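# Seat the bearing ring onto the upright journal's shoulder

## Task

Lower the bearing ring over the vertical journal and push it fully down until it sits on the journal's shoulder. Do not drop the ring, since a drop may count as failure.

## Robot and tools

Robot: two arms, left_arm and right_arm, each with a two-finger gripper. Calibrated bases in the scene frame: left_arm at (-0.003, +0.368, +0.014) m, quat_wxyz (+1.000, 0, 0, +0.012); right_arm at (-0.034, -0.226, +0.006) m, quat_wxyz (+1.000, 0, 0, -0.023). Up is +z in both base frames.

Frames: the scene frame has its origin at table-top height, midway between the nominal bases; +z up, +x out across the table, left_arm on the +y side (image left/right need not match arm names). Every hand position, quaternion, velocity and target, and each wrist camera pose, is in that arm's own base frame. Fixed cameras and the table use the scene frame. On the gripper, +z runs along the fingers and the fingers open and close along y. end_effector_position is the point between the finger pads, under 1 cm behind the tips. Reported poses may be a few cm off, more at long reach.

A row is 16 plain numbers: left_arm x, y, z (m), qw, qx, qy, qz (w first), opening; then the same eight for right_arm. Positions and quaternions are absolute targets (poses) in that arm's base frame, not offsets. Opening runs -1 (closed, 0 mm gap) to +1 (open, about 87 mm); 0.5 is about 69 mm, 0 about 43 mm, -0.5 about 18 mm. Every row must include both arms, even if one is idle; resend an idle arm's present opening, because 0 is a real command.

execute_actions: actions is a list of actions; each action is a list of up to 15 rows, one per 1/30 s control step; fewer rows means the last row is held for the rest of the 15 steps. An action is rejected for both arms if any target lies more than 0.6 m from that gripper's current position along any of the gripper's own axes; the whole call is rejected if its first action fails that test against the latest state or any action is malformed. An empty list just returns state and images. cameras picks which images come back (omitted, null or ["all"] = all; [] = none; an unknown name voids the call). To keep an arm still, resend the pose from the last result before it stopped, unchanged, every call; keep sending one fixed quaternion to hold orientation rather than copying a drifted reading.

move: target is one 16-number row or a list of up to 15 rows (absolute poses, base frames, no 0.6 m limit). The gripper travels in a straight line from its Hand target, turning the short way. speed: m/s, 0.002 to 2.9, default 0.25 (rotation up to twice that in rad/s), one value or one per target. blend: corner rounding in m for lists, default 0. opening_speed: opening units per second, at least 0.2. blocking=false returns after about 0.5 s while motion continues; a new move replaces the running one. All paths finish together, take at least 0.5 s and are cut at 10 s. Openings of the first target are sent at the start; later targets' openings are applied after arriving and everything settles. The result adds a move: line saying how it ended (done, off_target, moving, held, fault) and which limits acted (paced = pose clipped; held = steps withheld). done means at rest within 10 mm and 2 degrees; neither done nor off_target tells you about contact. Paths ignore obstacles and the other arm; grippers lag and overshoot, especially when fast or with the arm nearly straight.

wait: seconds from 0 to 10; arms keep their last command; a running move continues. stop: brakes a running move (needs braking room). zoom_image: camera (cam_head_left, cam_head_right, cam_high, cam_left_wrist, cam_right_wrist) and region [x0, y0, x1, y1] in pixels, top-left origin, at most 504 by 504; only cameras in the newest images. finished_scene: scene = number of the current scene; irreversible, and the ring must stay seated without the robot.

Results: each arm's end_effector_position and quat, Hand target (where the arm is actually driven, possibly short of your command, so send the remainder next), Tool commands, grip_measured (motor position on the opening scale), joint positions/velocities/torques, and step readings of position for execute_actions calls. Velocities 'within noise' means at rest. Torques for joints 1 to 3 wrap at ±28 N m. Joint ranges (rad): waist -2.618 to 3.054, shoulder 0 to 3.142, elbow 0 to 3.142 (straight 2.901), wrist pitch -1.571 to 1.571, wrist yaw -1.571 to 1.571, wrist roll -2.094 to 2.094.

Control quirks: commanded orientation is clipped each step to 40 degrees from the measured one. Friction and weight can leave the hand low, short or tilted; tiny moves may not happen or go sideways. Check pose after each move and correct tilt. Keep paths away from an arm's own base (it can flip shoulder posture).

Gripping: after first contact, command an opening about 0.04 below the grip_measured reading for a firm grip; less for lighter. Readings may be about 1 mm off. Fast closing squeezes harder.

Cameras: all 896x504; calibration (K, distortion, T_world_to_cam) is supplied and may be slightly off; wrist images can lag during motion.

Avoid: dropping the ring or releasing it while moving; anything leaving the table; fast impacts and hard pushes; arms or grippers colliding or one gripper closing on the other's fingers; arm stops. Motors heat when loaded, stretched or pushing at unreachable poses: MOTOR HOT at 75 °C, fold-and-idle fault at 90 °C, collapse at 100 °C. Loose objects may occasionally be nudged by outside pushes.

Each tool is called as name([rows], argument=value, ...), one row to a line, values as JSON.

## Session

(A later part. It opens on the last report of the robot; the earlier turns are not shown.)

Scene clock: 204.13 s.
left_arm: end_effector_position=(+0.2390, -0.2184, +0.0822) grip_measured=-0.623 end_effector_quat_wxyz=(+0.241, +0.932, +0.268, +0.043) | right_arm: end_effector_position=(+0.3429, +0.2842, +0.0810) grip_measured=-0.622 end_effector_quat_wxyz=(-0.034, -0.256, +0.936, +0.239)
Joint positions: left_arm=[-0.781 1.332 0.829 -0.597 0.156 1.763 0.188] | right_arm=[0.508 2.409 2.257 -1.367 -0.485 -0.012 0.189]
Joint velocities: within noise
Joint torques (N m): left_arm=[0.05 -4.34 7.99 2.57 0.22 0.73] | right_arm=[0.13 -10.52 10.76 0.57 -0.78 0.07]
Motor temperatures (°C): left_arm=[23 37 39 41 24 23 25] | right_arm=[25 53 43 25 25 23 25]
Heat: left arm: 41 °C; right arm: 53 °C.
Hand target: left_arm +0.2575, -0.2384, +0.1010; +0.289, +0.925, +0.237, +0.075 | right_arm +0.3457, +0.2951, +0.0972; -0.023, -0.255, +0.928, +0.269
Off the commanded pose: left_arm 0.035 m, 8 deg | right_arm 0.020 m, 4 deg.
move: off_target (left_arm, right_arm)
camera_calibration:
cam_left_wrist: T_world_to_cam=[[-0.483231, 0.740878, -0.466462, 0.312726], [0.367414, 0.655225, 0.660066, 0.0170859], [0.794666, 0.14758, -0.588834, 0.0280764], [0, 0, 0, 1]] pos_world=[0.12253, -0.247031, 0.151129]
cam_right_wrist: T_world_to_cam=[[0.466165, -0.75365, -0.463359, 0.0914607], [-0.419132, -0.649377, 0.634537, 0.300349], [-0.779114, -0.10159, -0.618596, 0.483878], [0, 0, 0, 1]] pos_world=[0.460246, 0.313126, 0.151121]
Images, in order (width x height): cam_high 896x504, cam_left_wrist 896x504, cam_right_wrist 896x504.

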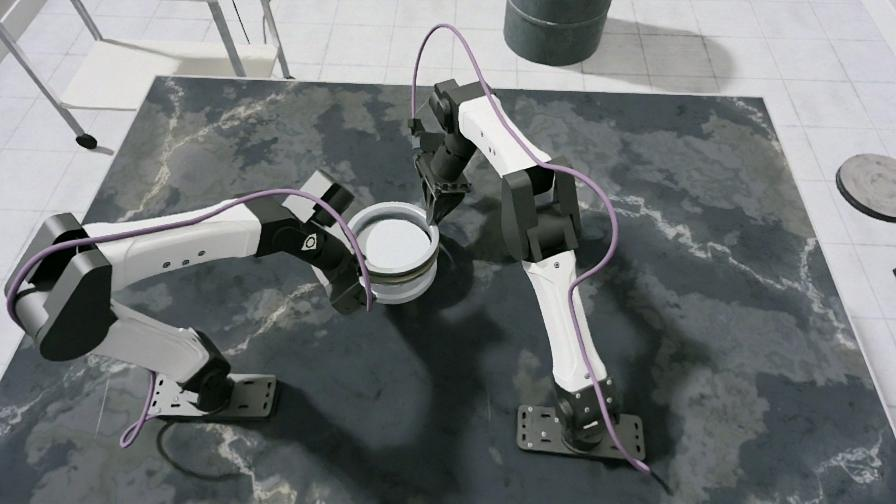

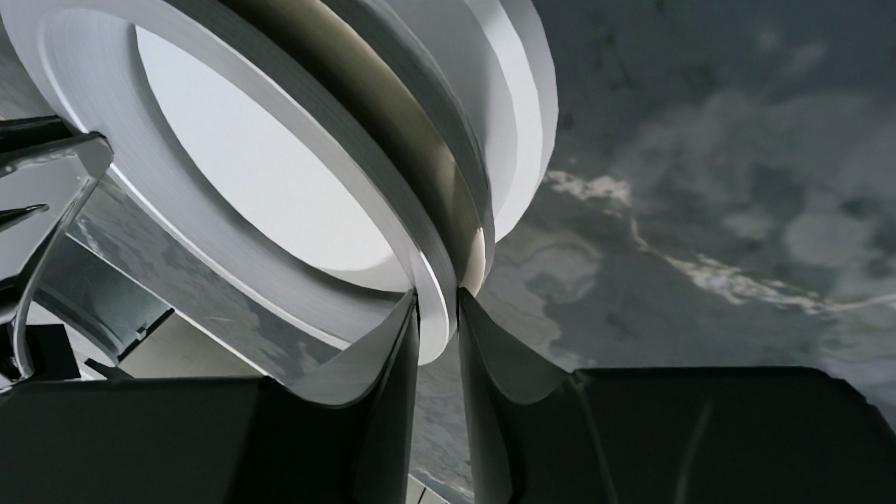

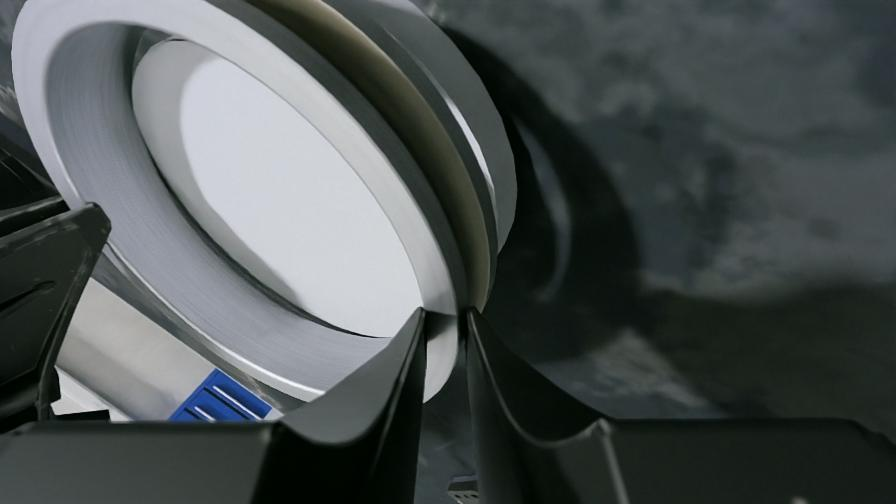

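move([
  [0.2632,-0.2411,0.092,0.2913,0.9241,0.2356,0.0743,-1,0.3487,0.2959,0.089,-0.025,-0.255,0.928,0.269,-1],
], speed=[0.02], cameras=["cam_high","cam_left_wrist","cam_right_wrist"])

zoom_image(camera="cam_high", region=[350, 198, 445, 310])

Scene clock: 215.20 s.
left_arm: end_effector_position=(+0.2465, -0.2190, +0.0829) grip_measured=-0.623 end_effector_quat_wxyz=(+0.247, +0.930, +0.267, +0.054) | right_arm: end_effector_position=(+0.3459, +0.2817, +0.0783) grip_measured=-0.622 end_effector_quat_wxyz=(-0.034, -0.251, +0.937, +0.239)
Joint positions: left_arm=[-0.771 1.339 0.825 -0.565 0.147 1.775 0.188] | right_arm=[0.5 2.415 2.257 -1.362 -0.485 -0.012 0.189]
Joint velocities: within noise
Joint torques (N m): left_arm=[-0.05 -3.28 7.15 2.63 0.35 0.67] | right_arm=[0.76 -10.14 9.92 0.7 -0.79 0.05]
Motor temperatures (°C): left_arm=[23 36 39 42 24 23 25] | right_arm=[25 53 44 25 25 23 25]
Heat: left arm: 42 °C; right arm: 53 °C.
Hand target: left_arm +0.2610, -0.2389, +0.0943; +0.289, +0.925, +0.236, +0.075 | right_arm +0.3481, +0.2953, +0.0893; -0.024, -0.255, +0.928, +0.269
Off the commanded pose: left_arm 0.029 m, 7 deg | right_arm 0.018 m, 4 deg.
move: off_target (left_arm, right_arm)
camera_calibration:
cam_left_wrist: T_world_to_cam=[[-0.474104, 0.736342, -0.482727, 0.315236], [0.34819, 0.660368, 0.66534, 0.0197428], [0.808696, 0.14736, -0.56947, 0.0174548], [0, 0, 0, 1]] pos_world=[0.128465, -0.247731, 0.148977]
cam_right_wrist: T_world_to_cam=[[0.459009, -0.757986, -0.46343, 0.090573], [-0.423496, -0.645225, 0.635874, 0.301889], [-0.781, -0.0956113, -0.617169, 0.483194], [0, 0, 0, 1]] pos_world=[0.463649, 0.309638, 0.148223]
Images, in order (width x height): cam_high 896x504, cam_left_wrist 896x504, cam_right_wrist 896x504.

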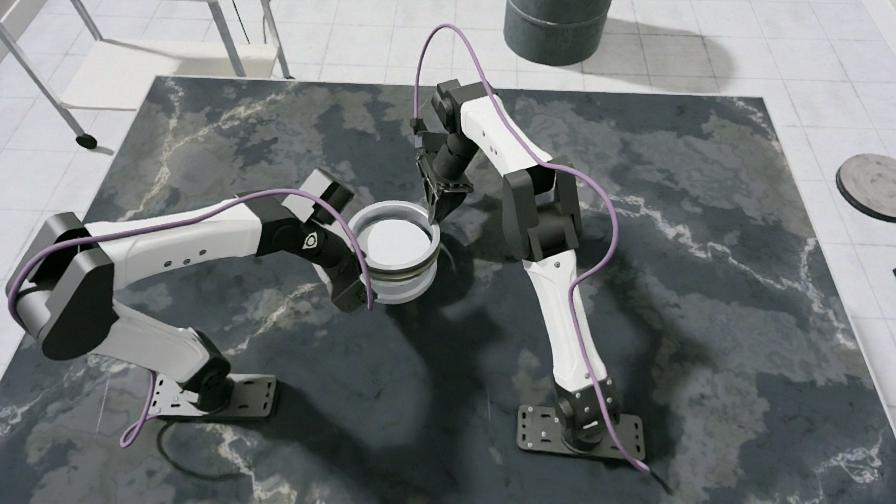

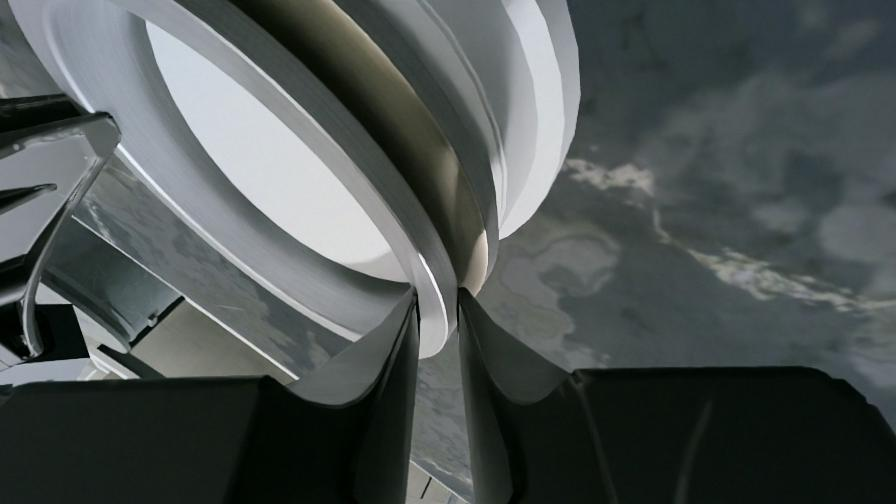

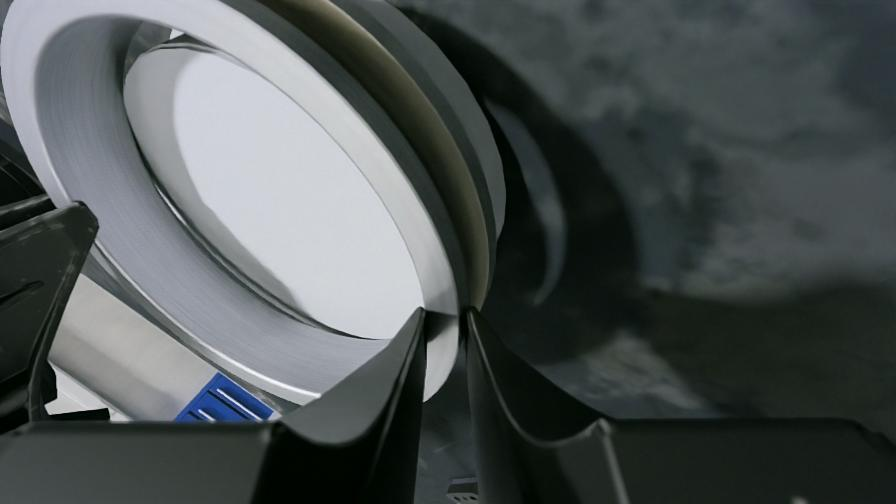

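Scaled by 4.500 from the camera's 896x504 image, which has a finer 1280x720 frame.

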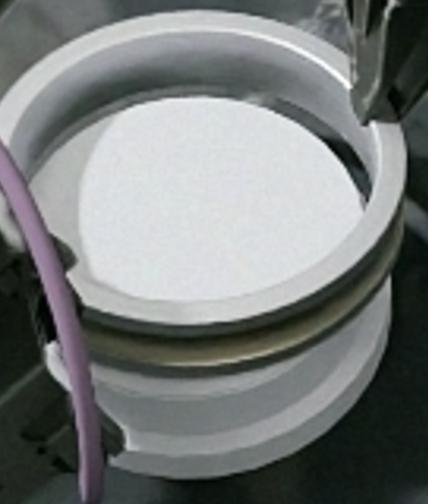

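move([
  [0.2512,-0.2407,0.094,0.2913,0.9241,0.2356,0.0743,-1,0.3367,0.2954,0.091,-0.025,-0.255,0.928,0.269,-1],
], speed=[0.02], cameras=["cam_high","cam_left_wrist","cam_right_wrist","cam_head_left"])

zoom_image(camera="cam_high", region=[350, 198, 445, 310])

zoom_image(camera="cam_head_left", region=[390, 250, 500, 360])

Scene clock: 238.50 s.
left_arm: end_effector_position=(+0.2489, -0.2201, +0.0844) grip_measured=-0.614 end_effector_quat_wxyz=(+0.251, +0.928, +0.267, +0.071) | right_arm: end_effector_position=(+0.3460, +0.2809, +0.0692) grip_measured=-0.622 end_effector_quat_wxyz=(-0.034, -0.251, +0.938, +0.236)
Joint positions: left_arm=[-0.787 1.33 0.811 -0.535 0.113 1.764 0.193] | right_arm=[0.5 2.411 2.215 -1.326 -0.48 -0.011 0.189]
Joint velocities: within noise
Joint torques (N m): left_arm=[-1.47 -5.55 6.31 2.25 0.54 0.49] | right_arm=[1.88 -14.3 5.22 0.74 -0.82 0.14]
Motor temperatures (°C): left_arm=[23 34 38 43 24 23 26] | right_arm=[25 55 43 25 25 22 25]
Heat: left arm: 43 °C; right arm: 55 °C.
Hand target: left_arm +0.2502, -0.2396, +0.0951; +0.290, +0.925, +0.236, +0.074 | right_arm +0.3365, +0.2947, +0.0907; -0.027, -0.256, +0.928, +0.268
Off the commanded pose: left_arm 0.023 m, 6 deg | right_arm 0.028 m, 4 deg.
move: off_target (left_arm, right_arm)
camera_calibration:
cam_left_wrist: T_world_to_cam=[[-0.464834, 0.732124, -0.497919, 0.315877], [0.318892, 0.663062, 0.677242, 0.0254807], [0.825976, 0.156023, -0.541683, 0.0118657], [0, 0, 0, 1]] pos_world=[0.128904, -0.250008, 0.146452]
cam_right_wrist: T_world_to_cam=[[0.459132, -0.760555, -0.459079, 0.0861049], [-0.424663, -0.6418, 0.638556, 0.306464], [-0.780294, -0.0982277, -0.617651, 0.478076], [0, 0, 0, 1]] pos_world=[0.46365, 0.309136, 0.139119]
Images, in order (width x height): cam_head_left 896x504, cam_high 896x504, cam_left_wrist 896x504, cam_right_wrist 896x504.

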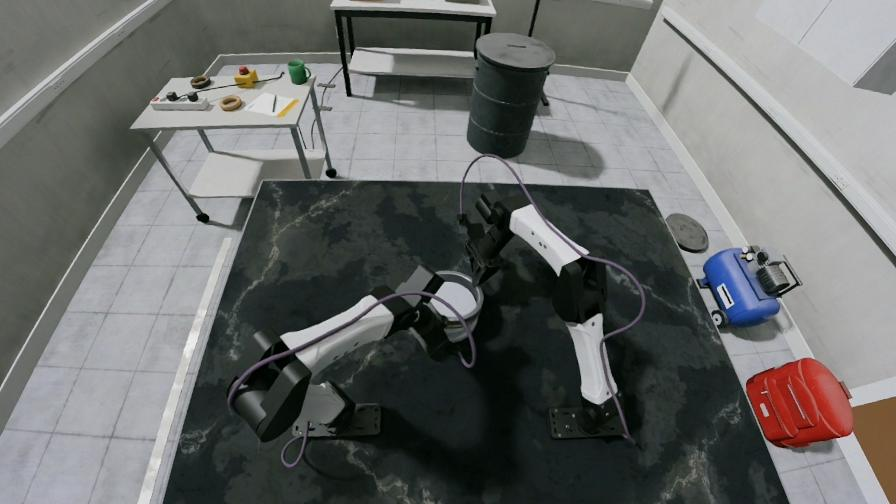

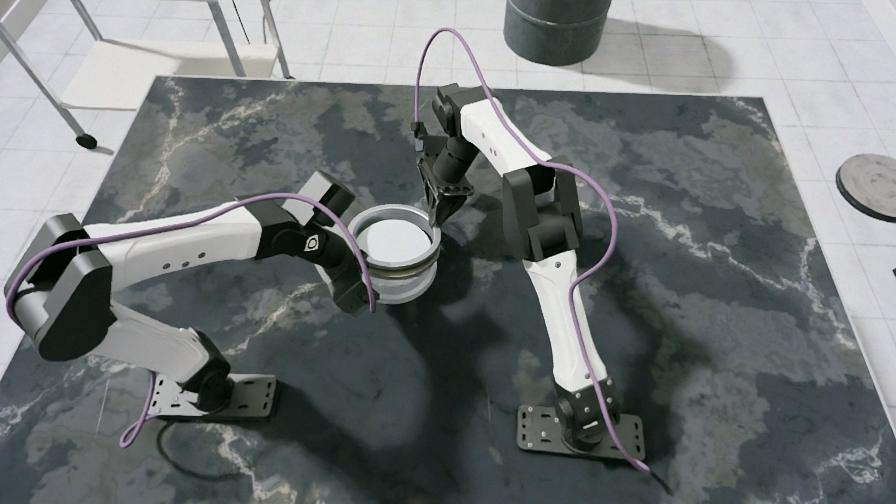

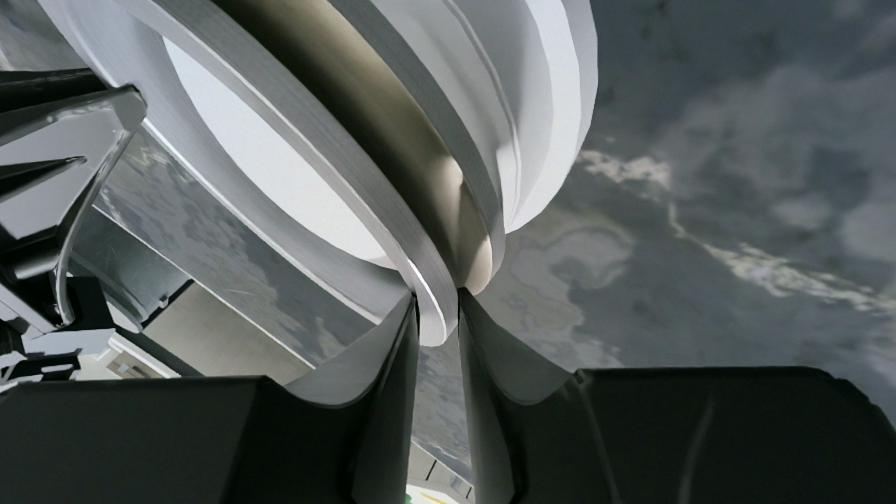

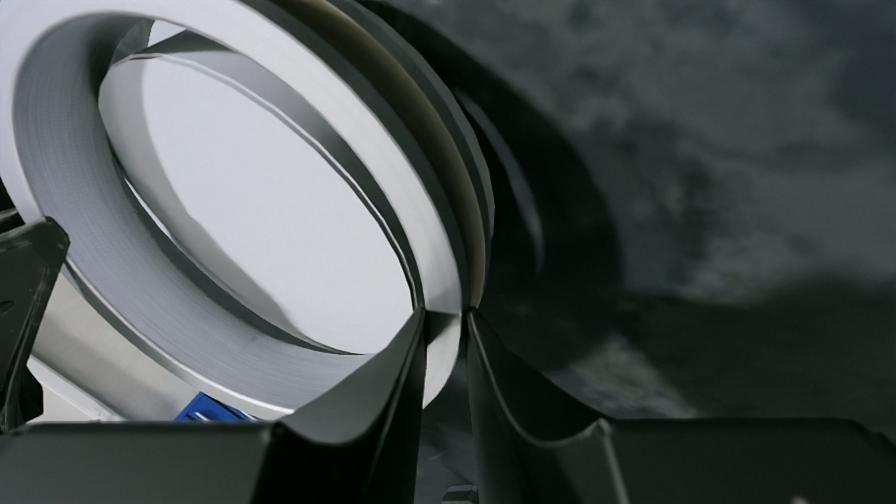

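Scaled by 4.500 from the camera's 896x504 image, which has a finer 1280x720 frame.

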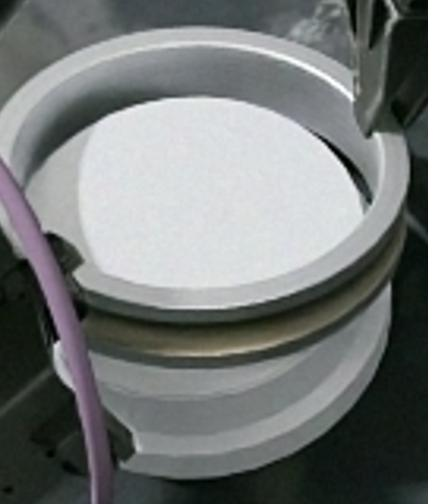

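Scaled by 4.582 from the camera's 896x504 image, which has a finer 1280x720 frame.

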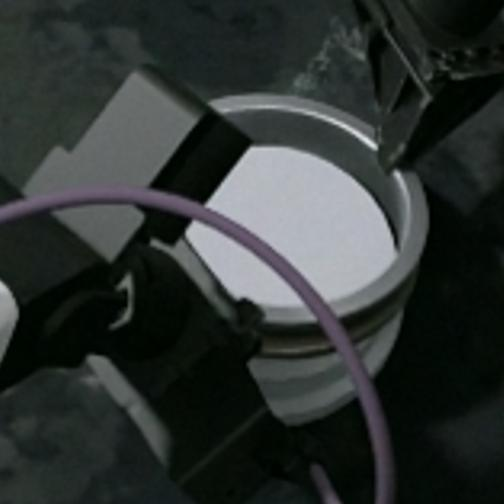

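execute_actions(actions=[])

zoom_image(camera="cam_high", region=[300, 180, 500, 330])

Scene clock: 251.27 s.
left_arm: end_effector_position=(+0.2489, -0.2201, +0.0844) grip_measured=-0.614 end_effector_quat_wxyz=(+0.251, +0.928, +0.267, +0.071) | right_arm: end_effector_position=(+0.3460, +0.2809, +0.0692) grip_measured=-0.622 end_effector_quat_wxyz=(-0.034, -0.251, +0.938, +0.236)
Joint positions: left_arm=[-0.787 1.33 0.811 -0.535 0.113 1.763 0.193] | right_arm=[0.5 2.411 2.215 -1.326 -0.48 -0.011 0.189]
Joint velocities: within noise
Joint torques (N m): left_arm=[-1.48 -5.52 6.35 2.25 0.52 0.49] | right_arm=[1.87 -14.17 5.2 0.74 -0.83 0.13]
Motor temperatures (°C): left_arm=[23 33 38 42 24 23 26] | right_arm=[25 61 43 25 25 22 25]
Heat: left arm: 42 °C; right arm: 61 °C.
Hand target: left_arm +0.2502, -0.2396, +0.0951; +0.290, +0.925, +0.236, +0.074 | right_arm +0.3365, +0.2947, +0.0907; -0.027, -0.256, +0.928, +0.268
Tool commands: left_gripper/opening=-1.0 right_gripper/opening=-1.0
Off the commanded pose: left_arm 0.023 m, 6 deg | right_arm 0.028 m, 4 deg.
camera_calibration:
cam_left_wrist: T_world_to_cam=[[-0.465154, 0.731919, -0.497922, 0.31594], [0.318807, 0.663243, 0.677104, 0.0256235], [0.825829, 0.156217, -0.541851, 0.0119737], [0, 0, 0, 1]] pos_world=[0.128904, -0.250107, 0.146452]
cam_right_wrist: T_world_to_cam=[[0.459132, -0.760555, -0.459079, 0.0861049], [-0.424663, -0.6418, 0.638556, 0.306464], [-0.780294, -0.0982277, -0.617651, 0.478076], [0, 0, 0, 1]] pos_world=[0.46365, 0.309136, 0.139119]

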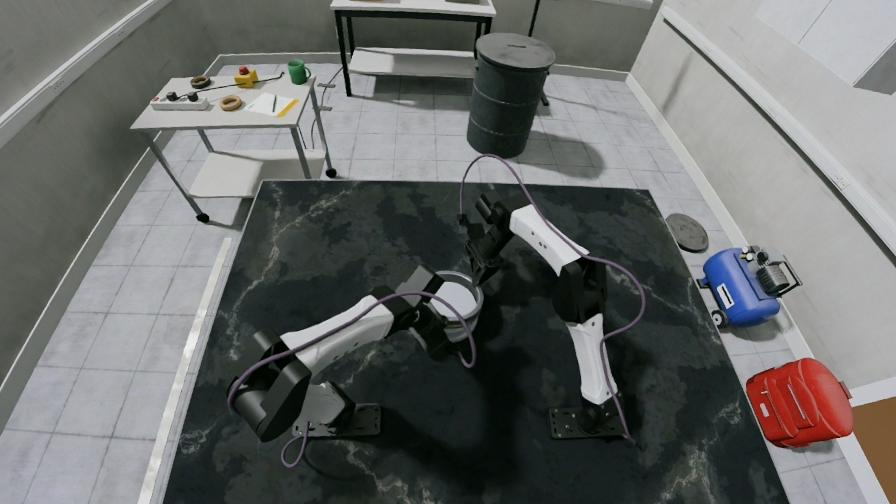

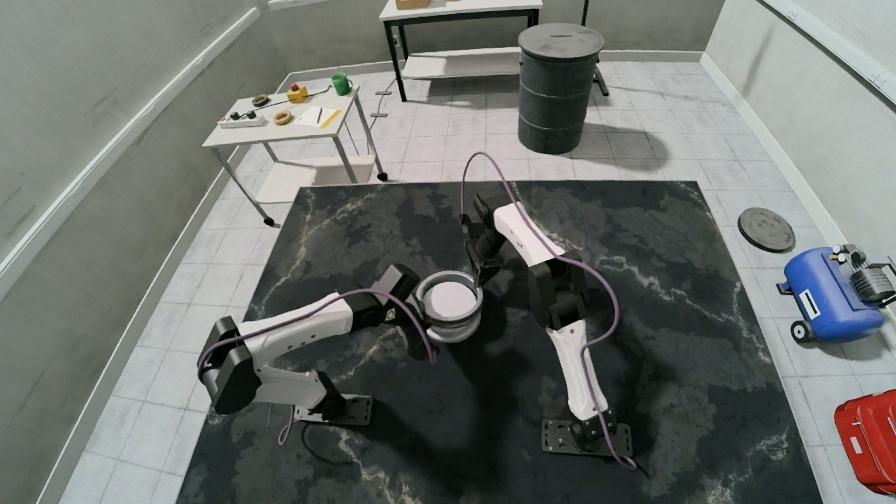

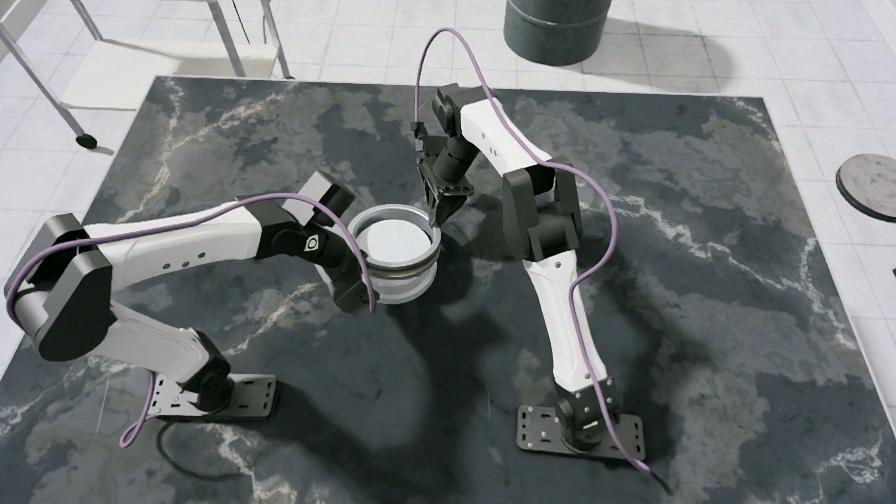

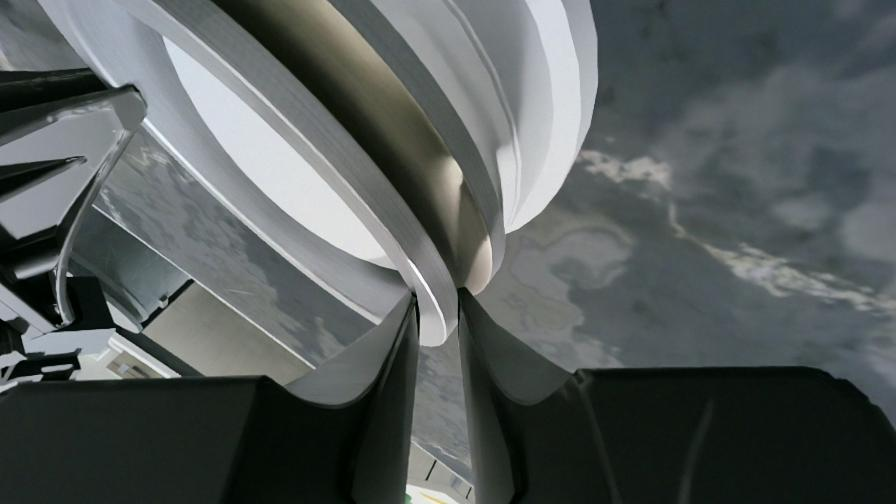

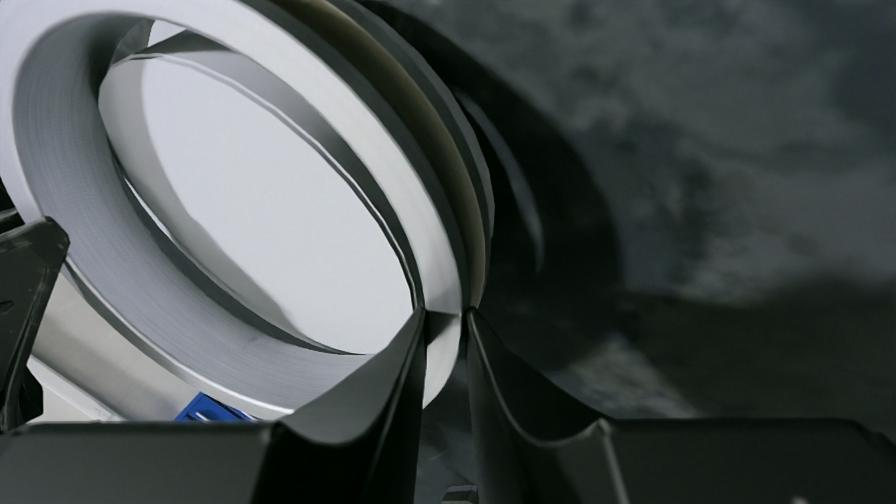

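Scaled by 2.520 from the camera's 896x504 image, which has a finer 1280x720 frame.

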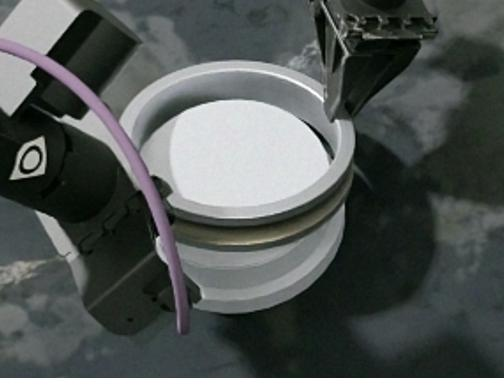

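move(target=[0.2512, -0.2400, 0.082, 0.2913, 0.9241, 0.2356, 0.0743, -1, 0.3367, 0.2954, 0.089, -0.025, -0.255, 0.928, 0.269, -1], speed=0.03, cameras=["cam_high", "cam_left_wrist", "cam_right_wrist"])

zoom_image(camera="cam_high", region=[340, 190, 460, 310])

Scene clock: 255.37 s.
left_arm: end_effector_position=(+0.2506, -0.2201, +0.0834) grip_measured=-0.613 end_effector_quat_wxyz=(+0.261, +0.924, +0.267, +0.081) | right_arm: end_effector_position=(+0.3461, +0.2802, +0.0685) grip_measured=-0.622 end_effector_quat_wxyz=(-0.033, -0.251, +0.939, +0.235)
Joint positions: left_arm=[-0.787 1.317 0.781 -0.491 0.106 1.763 0.193] | right_arm=[0.5 2.408 2.208 -1.321 -0.476 -0.011 0.189]
Joint velocities: within noise
Joint torques (N m): left_arm=[-1.33 -2.97 5.46 2.43 0.6 0.51] | right_arm=[1.85 -13.97 5.09 0.77 -0.83 0.14]
Motor temperatures (°C): left_arm=[23 33 38 42 24 23 26] | right_arm=[25 62 42 25 25 22 26]
Heat: left arm: 42 °C; right arm: 62 °C.
Hand target: left_arm +0.2500, -0.2388, +0.0833; +0.290, +0.925, +0.236, +0.074 | right_arm +0.3365, +0.2947, +0.0889; -0.027, -0.256, +0.928, +0.268
Off the commanded pose: left_arm 0.020 m, 5 deg | right_arm 0.027 m, 4 deg.
move: off_target (left_arm, right_arm)
camera_calibration:
cam_left_wrist: T_world_to_cam=[[-0.455655, 0.722606, -0.519826, 0.313618], [0.300554, 0.674568, 0.674259, 0.0329692], [0.837882, 0.150993, -0.524552, 0.00436663], [0, 0, 0, 1]] pos_world=[0.129334, -0.249522, 0.143088]
cam_right_wrist: T_world_to_cam=[[0.459689, -0.76246, -0.455347, 0.08535], [-0.426978, -0.639333, 0.639487, 0.306606], [-0.778702, -0.0995418, -0.619448, 0.477555], [0, 0, 0, 1]] pos_world=[0.463552, 0.308636, 0.138613]
Images, in order (width x height): cam_high 896x504, cam_left_wrist 896x504, cam_right_wrist 896x504.

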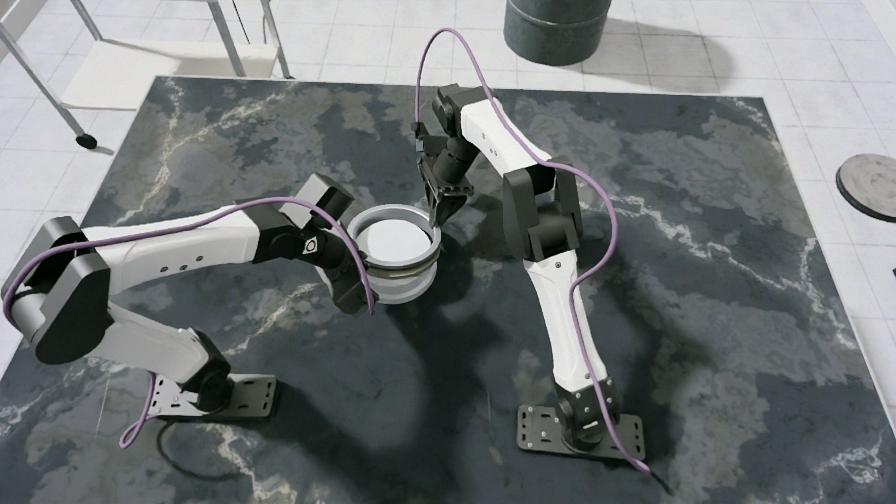

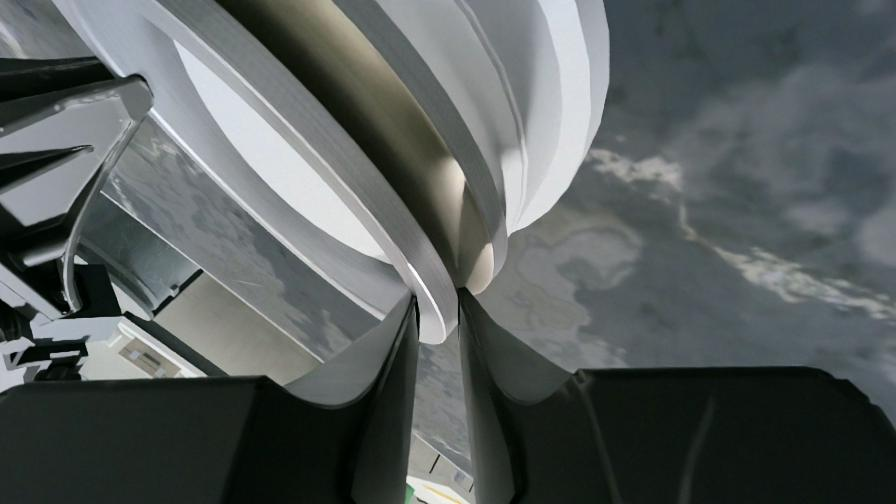

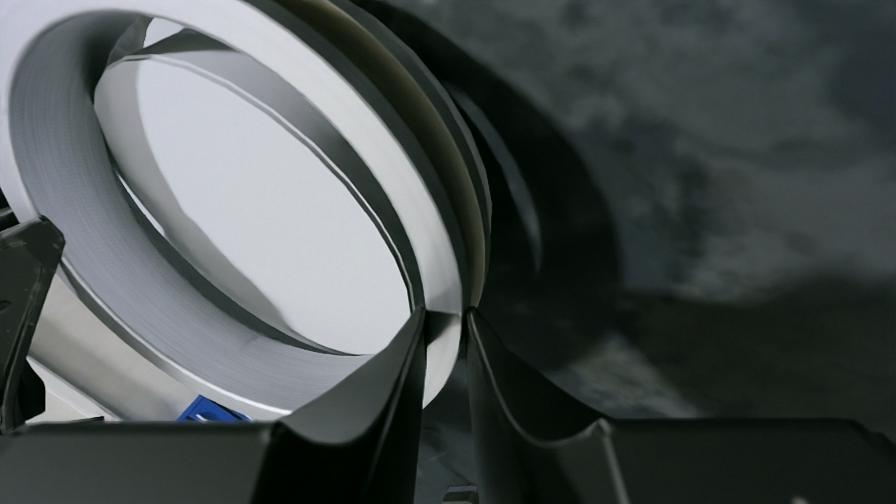

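Scaled by 4.200 from the camera's 896x504 image, which has a finer 1280x720 frame.

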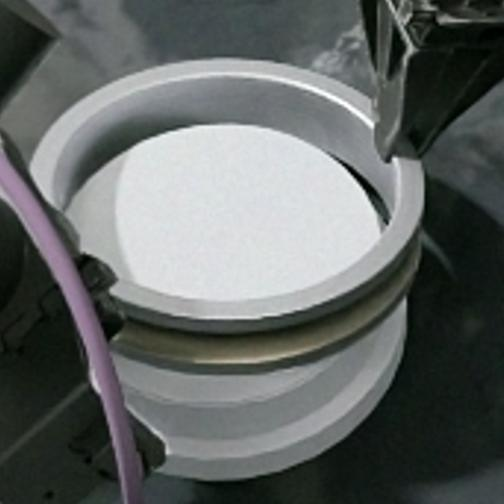

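move(target=[0.2472, -0.2320, 0.079, 0.2913, 0.9241, 0.2356, 0.0743, -1, 0.3330, 0.3024, 0.090, -0.025, -0.255, 0.928, 0.269, -1], speed=0.03, cameras=["cam_high", "cam_left_wrist", "cam_right_wrist"])

zoom_image(camera="cam_high", region=[340, 190, 460, 310])

Scene clock: 263.13 s.
left_arm: end_effector_position=(+0.2500, -0.2194, +0.0829) grip_measured=-0.611 end_effector_quat_wxyz=(+0.273, +0.921, +0.265, +0.087) | right_arm: end_effector_position=(+0.3462, +0.2804, +0.0690) grip_measured=-0.622 end_effector_quat_wxyz=(-0.033, -0.246, +0.940, +0.233)
Joint positions: left_arm=[-0.787 1.294 0.747 -0.451 0.106 1.763 0.194] | right_arm=[0.501 2.406 2.208 -1.32 -0.472 0.001 0.189]
Joint velocities: left_arm=[0.002 -0.046 -0.007 -0.022 0.022 -0.022 -0.002] | right_arm=[within noise]
Joint torques (N m): left_arm=[-0.34 -3.19 5.3 2.08 0.66 0.61] | right_arm=[3.36 -14.02 5.08 0.83 -0.89 0.18]
Motor temperatures (°C): left_arm=[23 33 37 42 24 23 26] | right_arm=[25 62 42 25 26 22 26]
Heat: left arm: 42 °C; right arm: 62 °C.
Hand target: left_arm +0.2466, -0.2314, +0.0796; +0.291, +0.924, +0.236, +0.075 | right_arm +0.3327, +0.3011, +0.0898; -0.028, -0.256, +0.928, +0.268
Off the commanded pose: left_arm 0.014 m, 4 deg | right_arm 0.033 m, 5 deg.
move: off_target (left_arm, right_arm)
camera_calibration:
cam_left_wrist: T_world_to_cam=[[-0.445228, 0.712134, -0.542805, 0.309657], [0.287021, 0.687719, 0.666829, 0.039871], [0.848169, 0.141094, -0.510589, -0.00134094], [0, 0, 0, 1]] pos_world=[0.127561, -0.247748, 0.140812]
cam_right_wrist: T_world_to_cam=[[0.451617, -0.769109, -0.452232, 0.0901352], [-0.432654, -0.632066, 0.642886, 0.306072], [-0.78029, -0.0946783, -0.61821, 0.477054], [0, 0, 0, 1]] pos_world=[0.463957, 0.307948, 0.138912]
Images, in order (width x height): cam_high 896x504, cam_left_wrist 896x504, cam_right_wrist 896x504.

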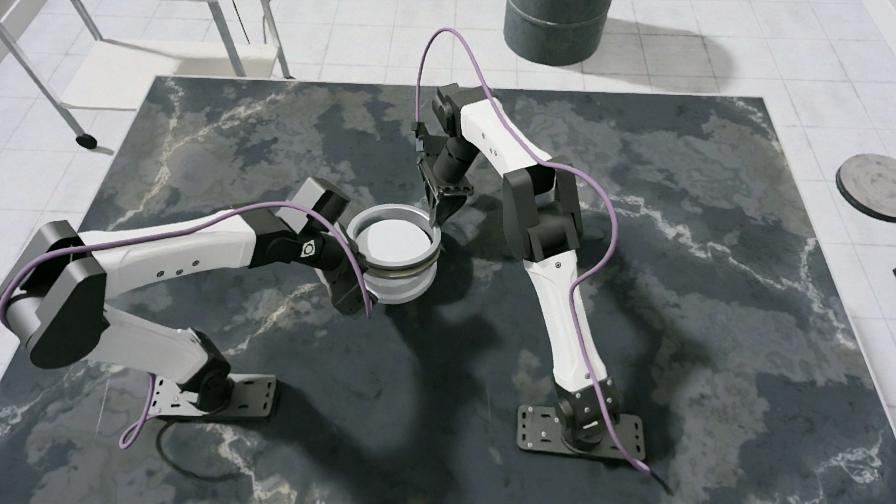

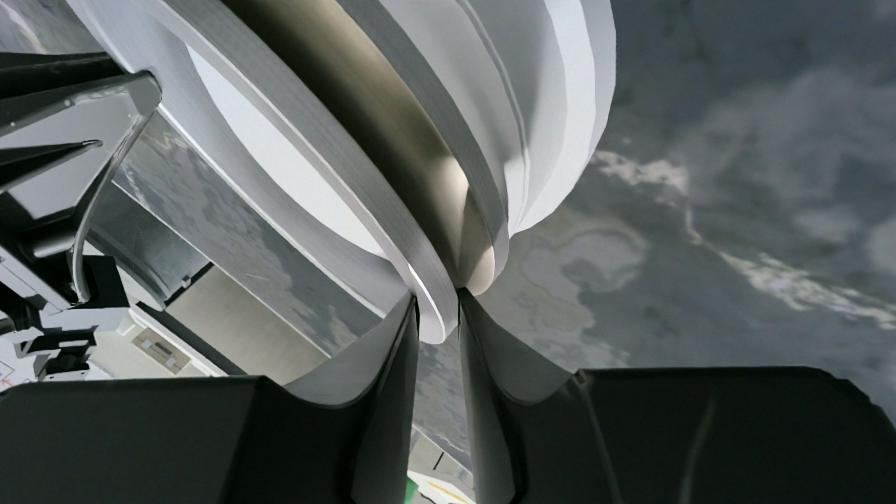

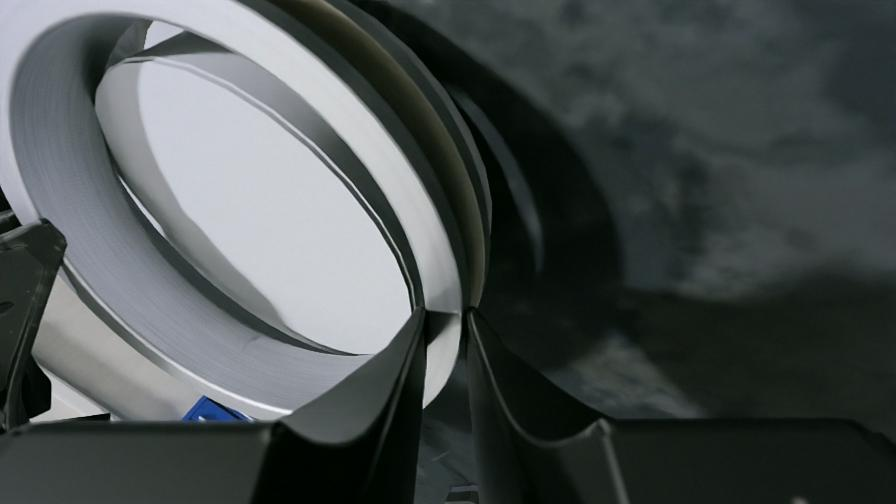

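Scaled by 4.200 from the camera's 896x504 image, which has a finer 1280x720 frame.

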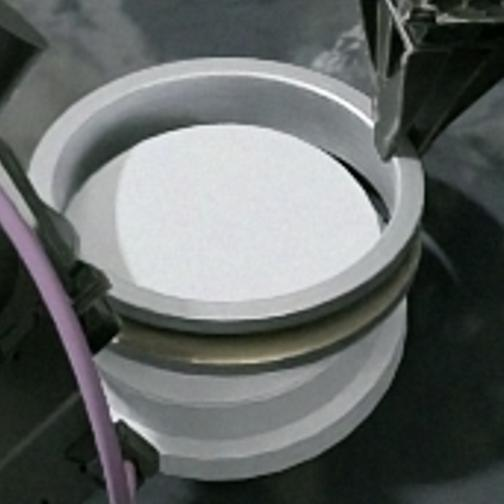

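zoom_image(camera="cam_left_wrist", region=[300, 0, 640, 320])

zoom_image(camera="cam_right_wrist", region=[80, 0, 560, 420])

zoom_image(camera="cam_head_right", region=[390, 250, 510, 360])

Scaled by 1.482 from the camera's 896x504 image, which has a finer 1280x720 frame.

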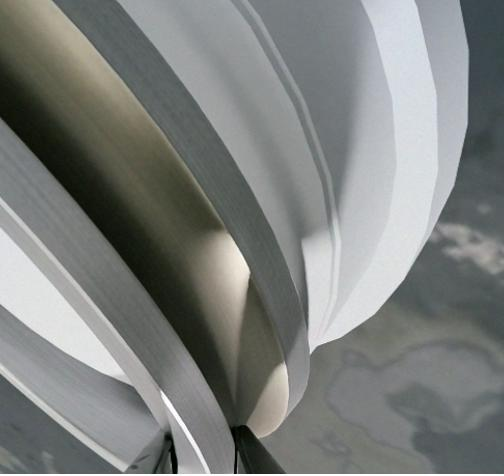

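Scaled by 1.050 from the camera's 896x504 image, which has a finer 1280x720 frame.

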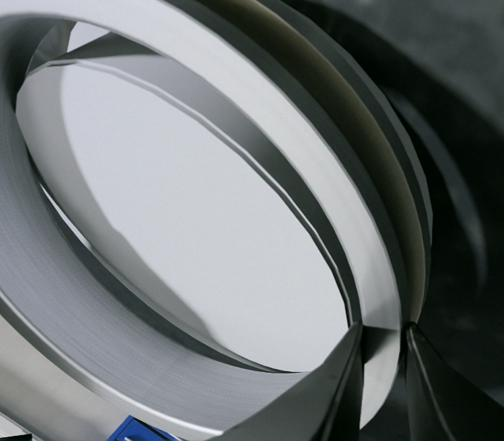

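This scene's latest camera images include none from cam_head_right. They are from: cam_high, cam_left_wrist, cam_right_wrist. cam_head_right's image comes with the result of a call that names it in "cameras".

zoom_image(camera="cam_high", region=[345, 195, 445, 235])

execute_actions(actions=[], cameras=["cam_head_left", "cam_head_right"])

zoom_image(camera="cam_head_right", region=[400, 255, 500, 355])

zoom_image(camera="cam_head_left", region=[400, 255, 500, 355])

Scaled by 5.040 from the camera's 896x504 image, which has a finer 1280x720 frame.

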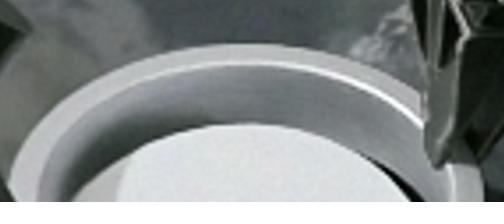

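Scene clock: 313.23 s.
left_arm: end_effector_position=(+0.2500, -0.2194, +0.0830) grip_measured=-0.611 end_effector_quat_wxyz=(+0.273, +0.921, +0.265, +0.087) | right_arm: end_effector_position=(+0.3462, +0.2803, +0.0690) grip_measured=-0.622 end_effector_quat_wxyz=(-0.033, -0.246, +0.940, +0.233)
Joint positions: left_arm=[-0.787 1.294 0.747 -0.451 0.106 1.763 0.194] | right_arm=[0.501 2.406 2.208 -1.32 -0.471 0.001 0.189]
Joint velocities: within noise
Joint torques (N m): left_arm=[-0.31 -3.19 5.33 2.08 0.66 0.6] | right_arm=[3.33 -14.01 5.05 0.83 -0.88 0.18]
Motor temperatures (°C): left_arm=[23 32 35 42 25 23 26] | right_arm=[26 67 40 25 26 23 26]
Heat: left arm: 42 °C; right arm: 67 °C.
Hand target: left_arm +0.2466, -0.2314, +0.0796; +0.291, +0.924, +0.236, +0.075 | right_arm +0.3327, +0.3011, +0.0897; -0.028, -0.256, +0.928, +0.268
Tool commands: left_gripper/opening=-1.0 right_gripper/opening=-1.0
Off the commanded pose: left_arm 0.013 m, 4 deg | right_arm 0.033 m, 5 deg.
Images, in order (width x height): cam_head_left 896x504, cam_head_right 896x504.

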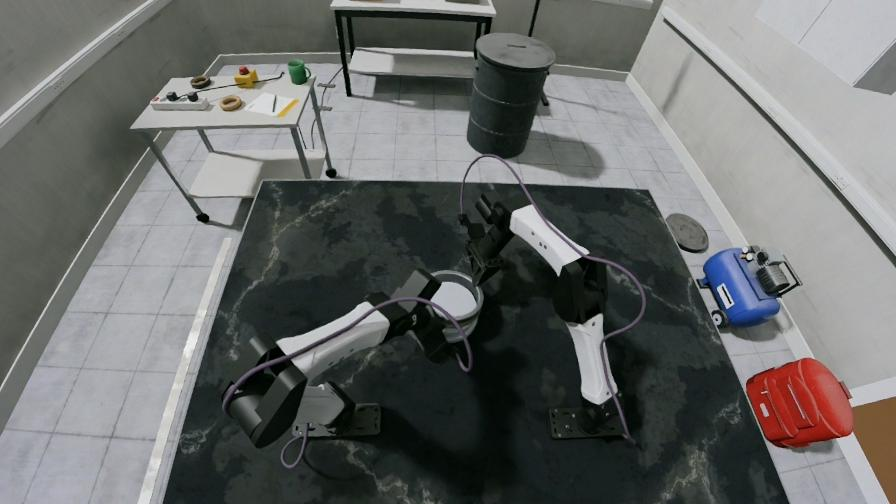

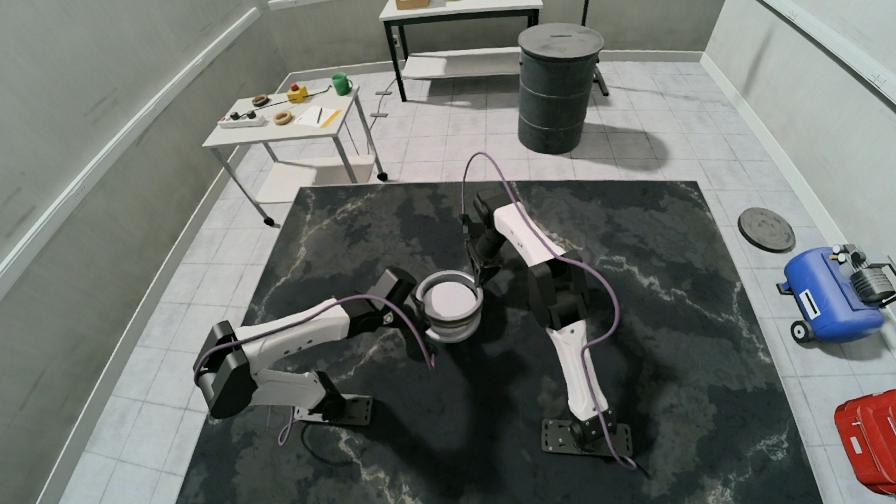

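Scaled by 5.040 from the camera's 896x504 image, which has a finer 1280x720 frame.

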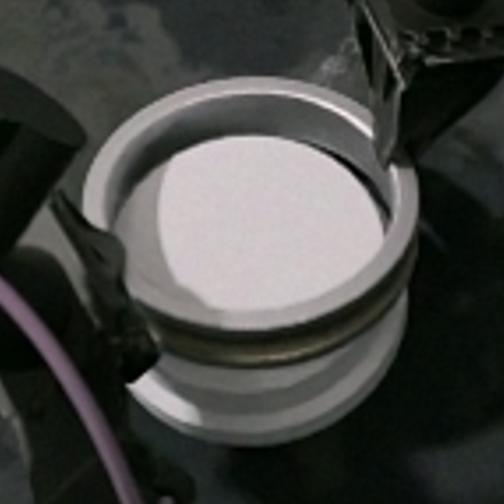

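Scaled by 5.040 from the camera's 896x504 image, which has a finer 1280x720 frame.

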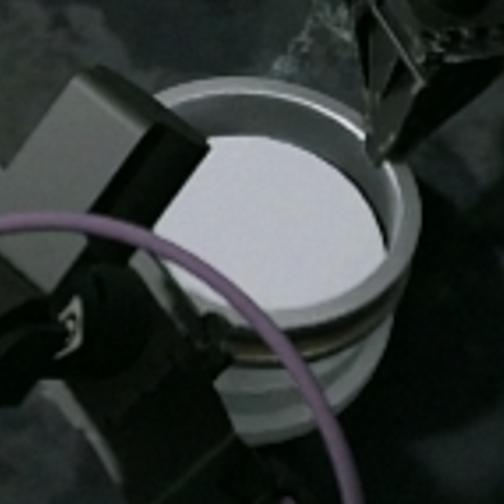

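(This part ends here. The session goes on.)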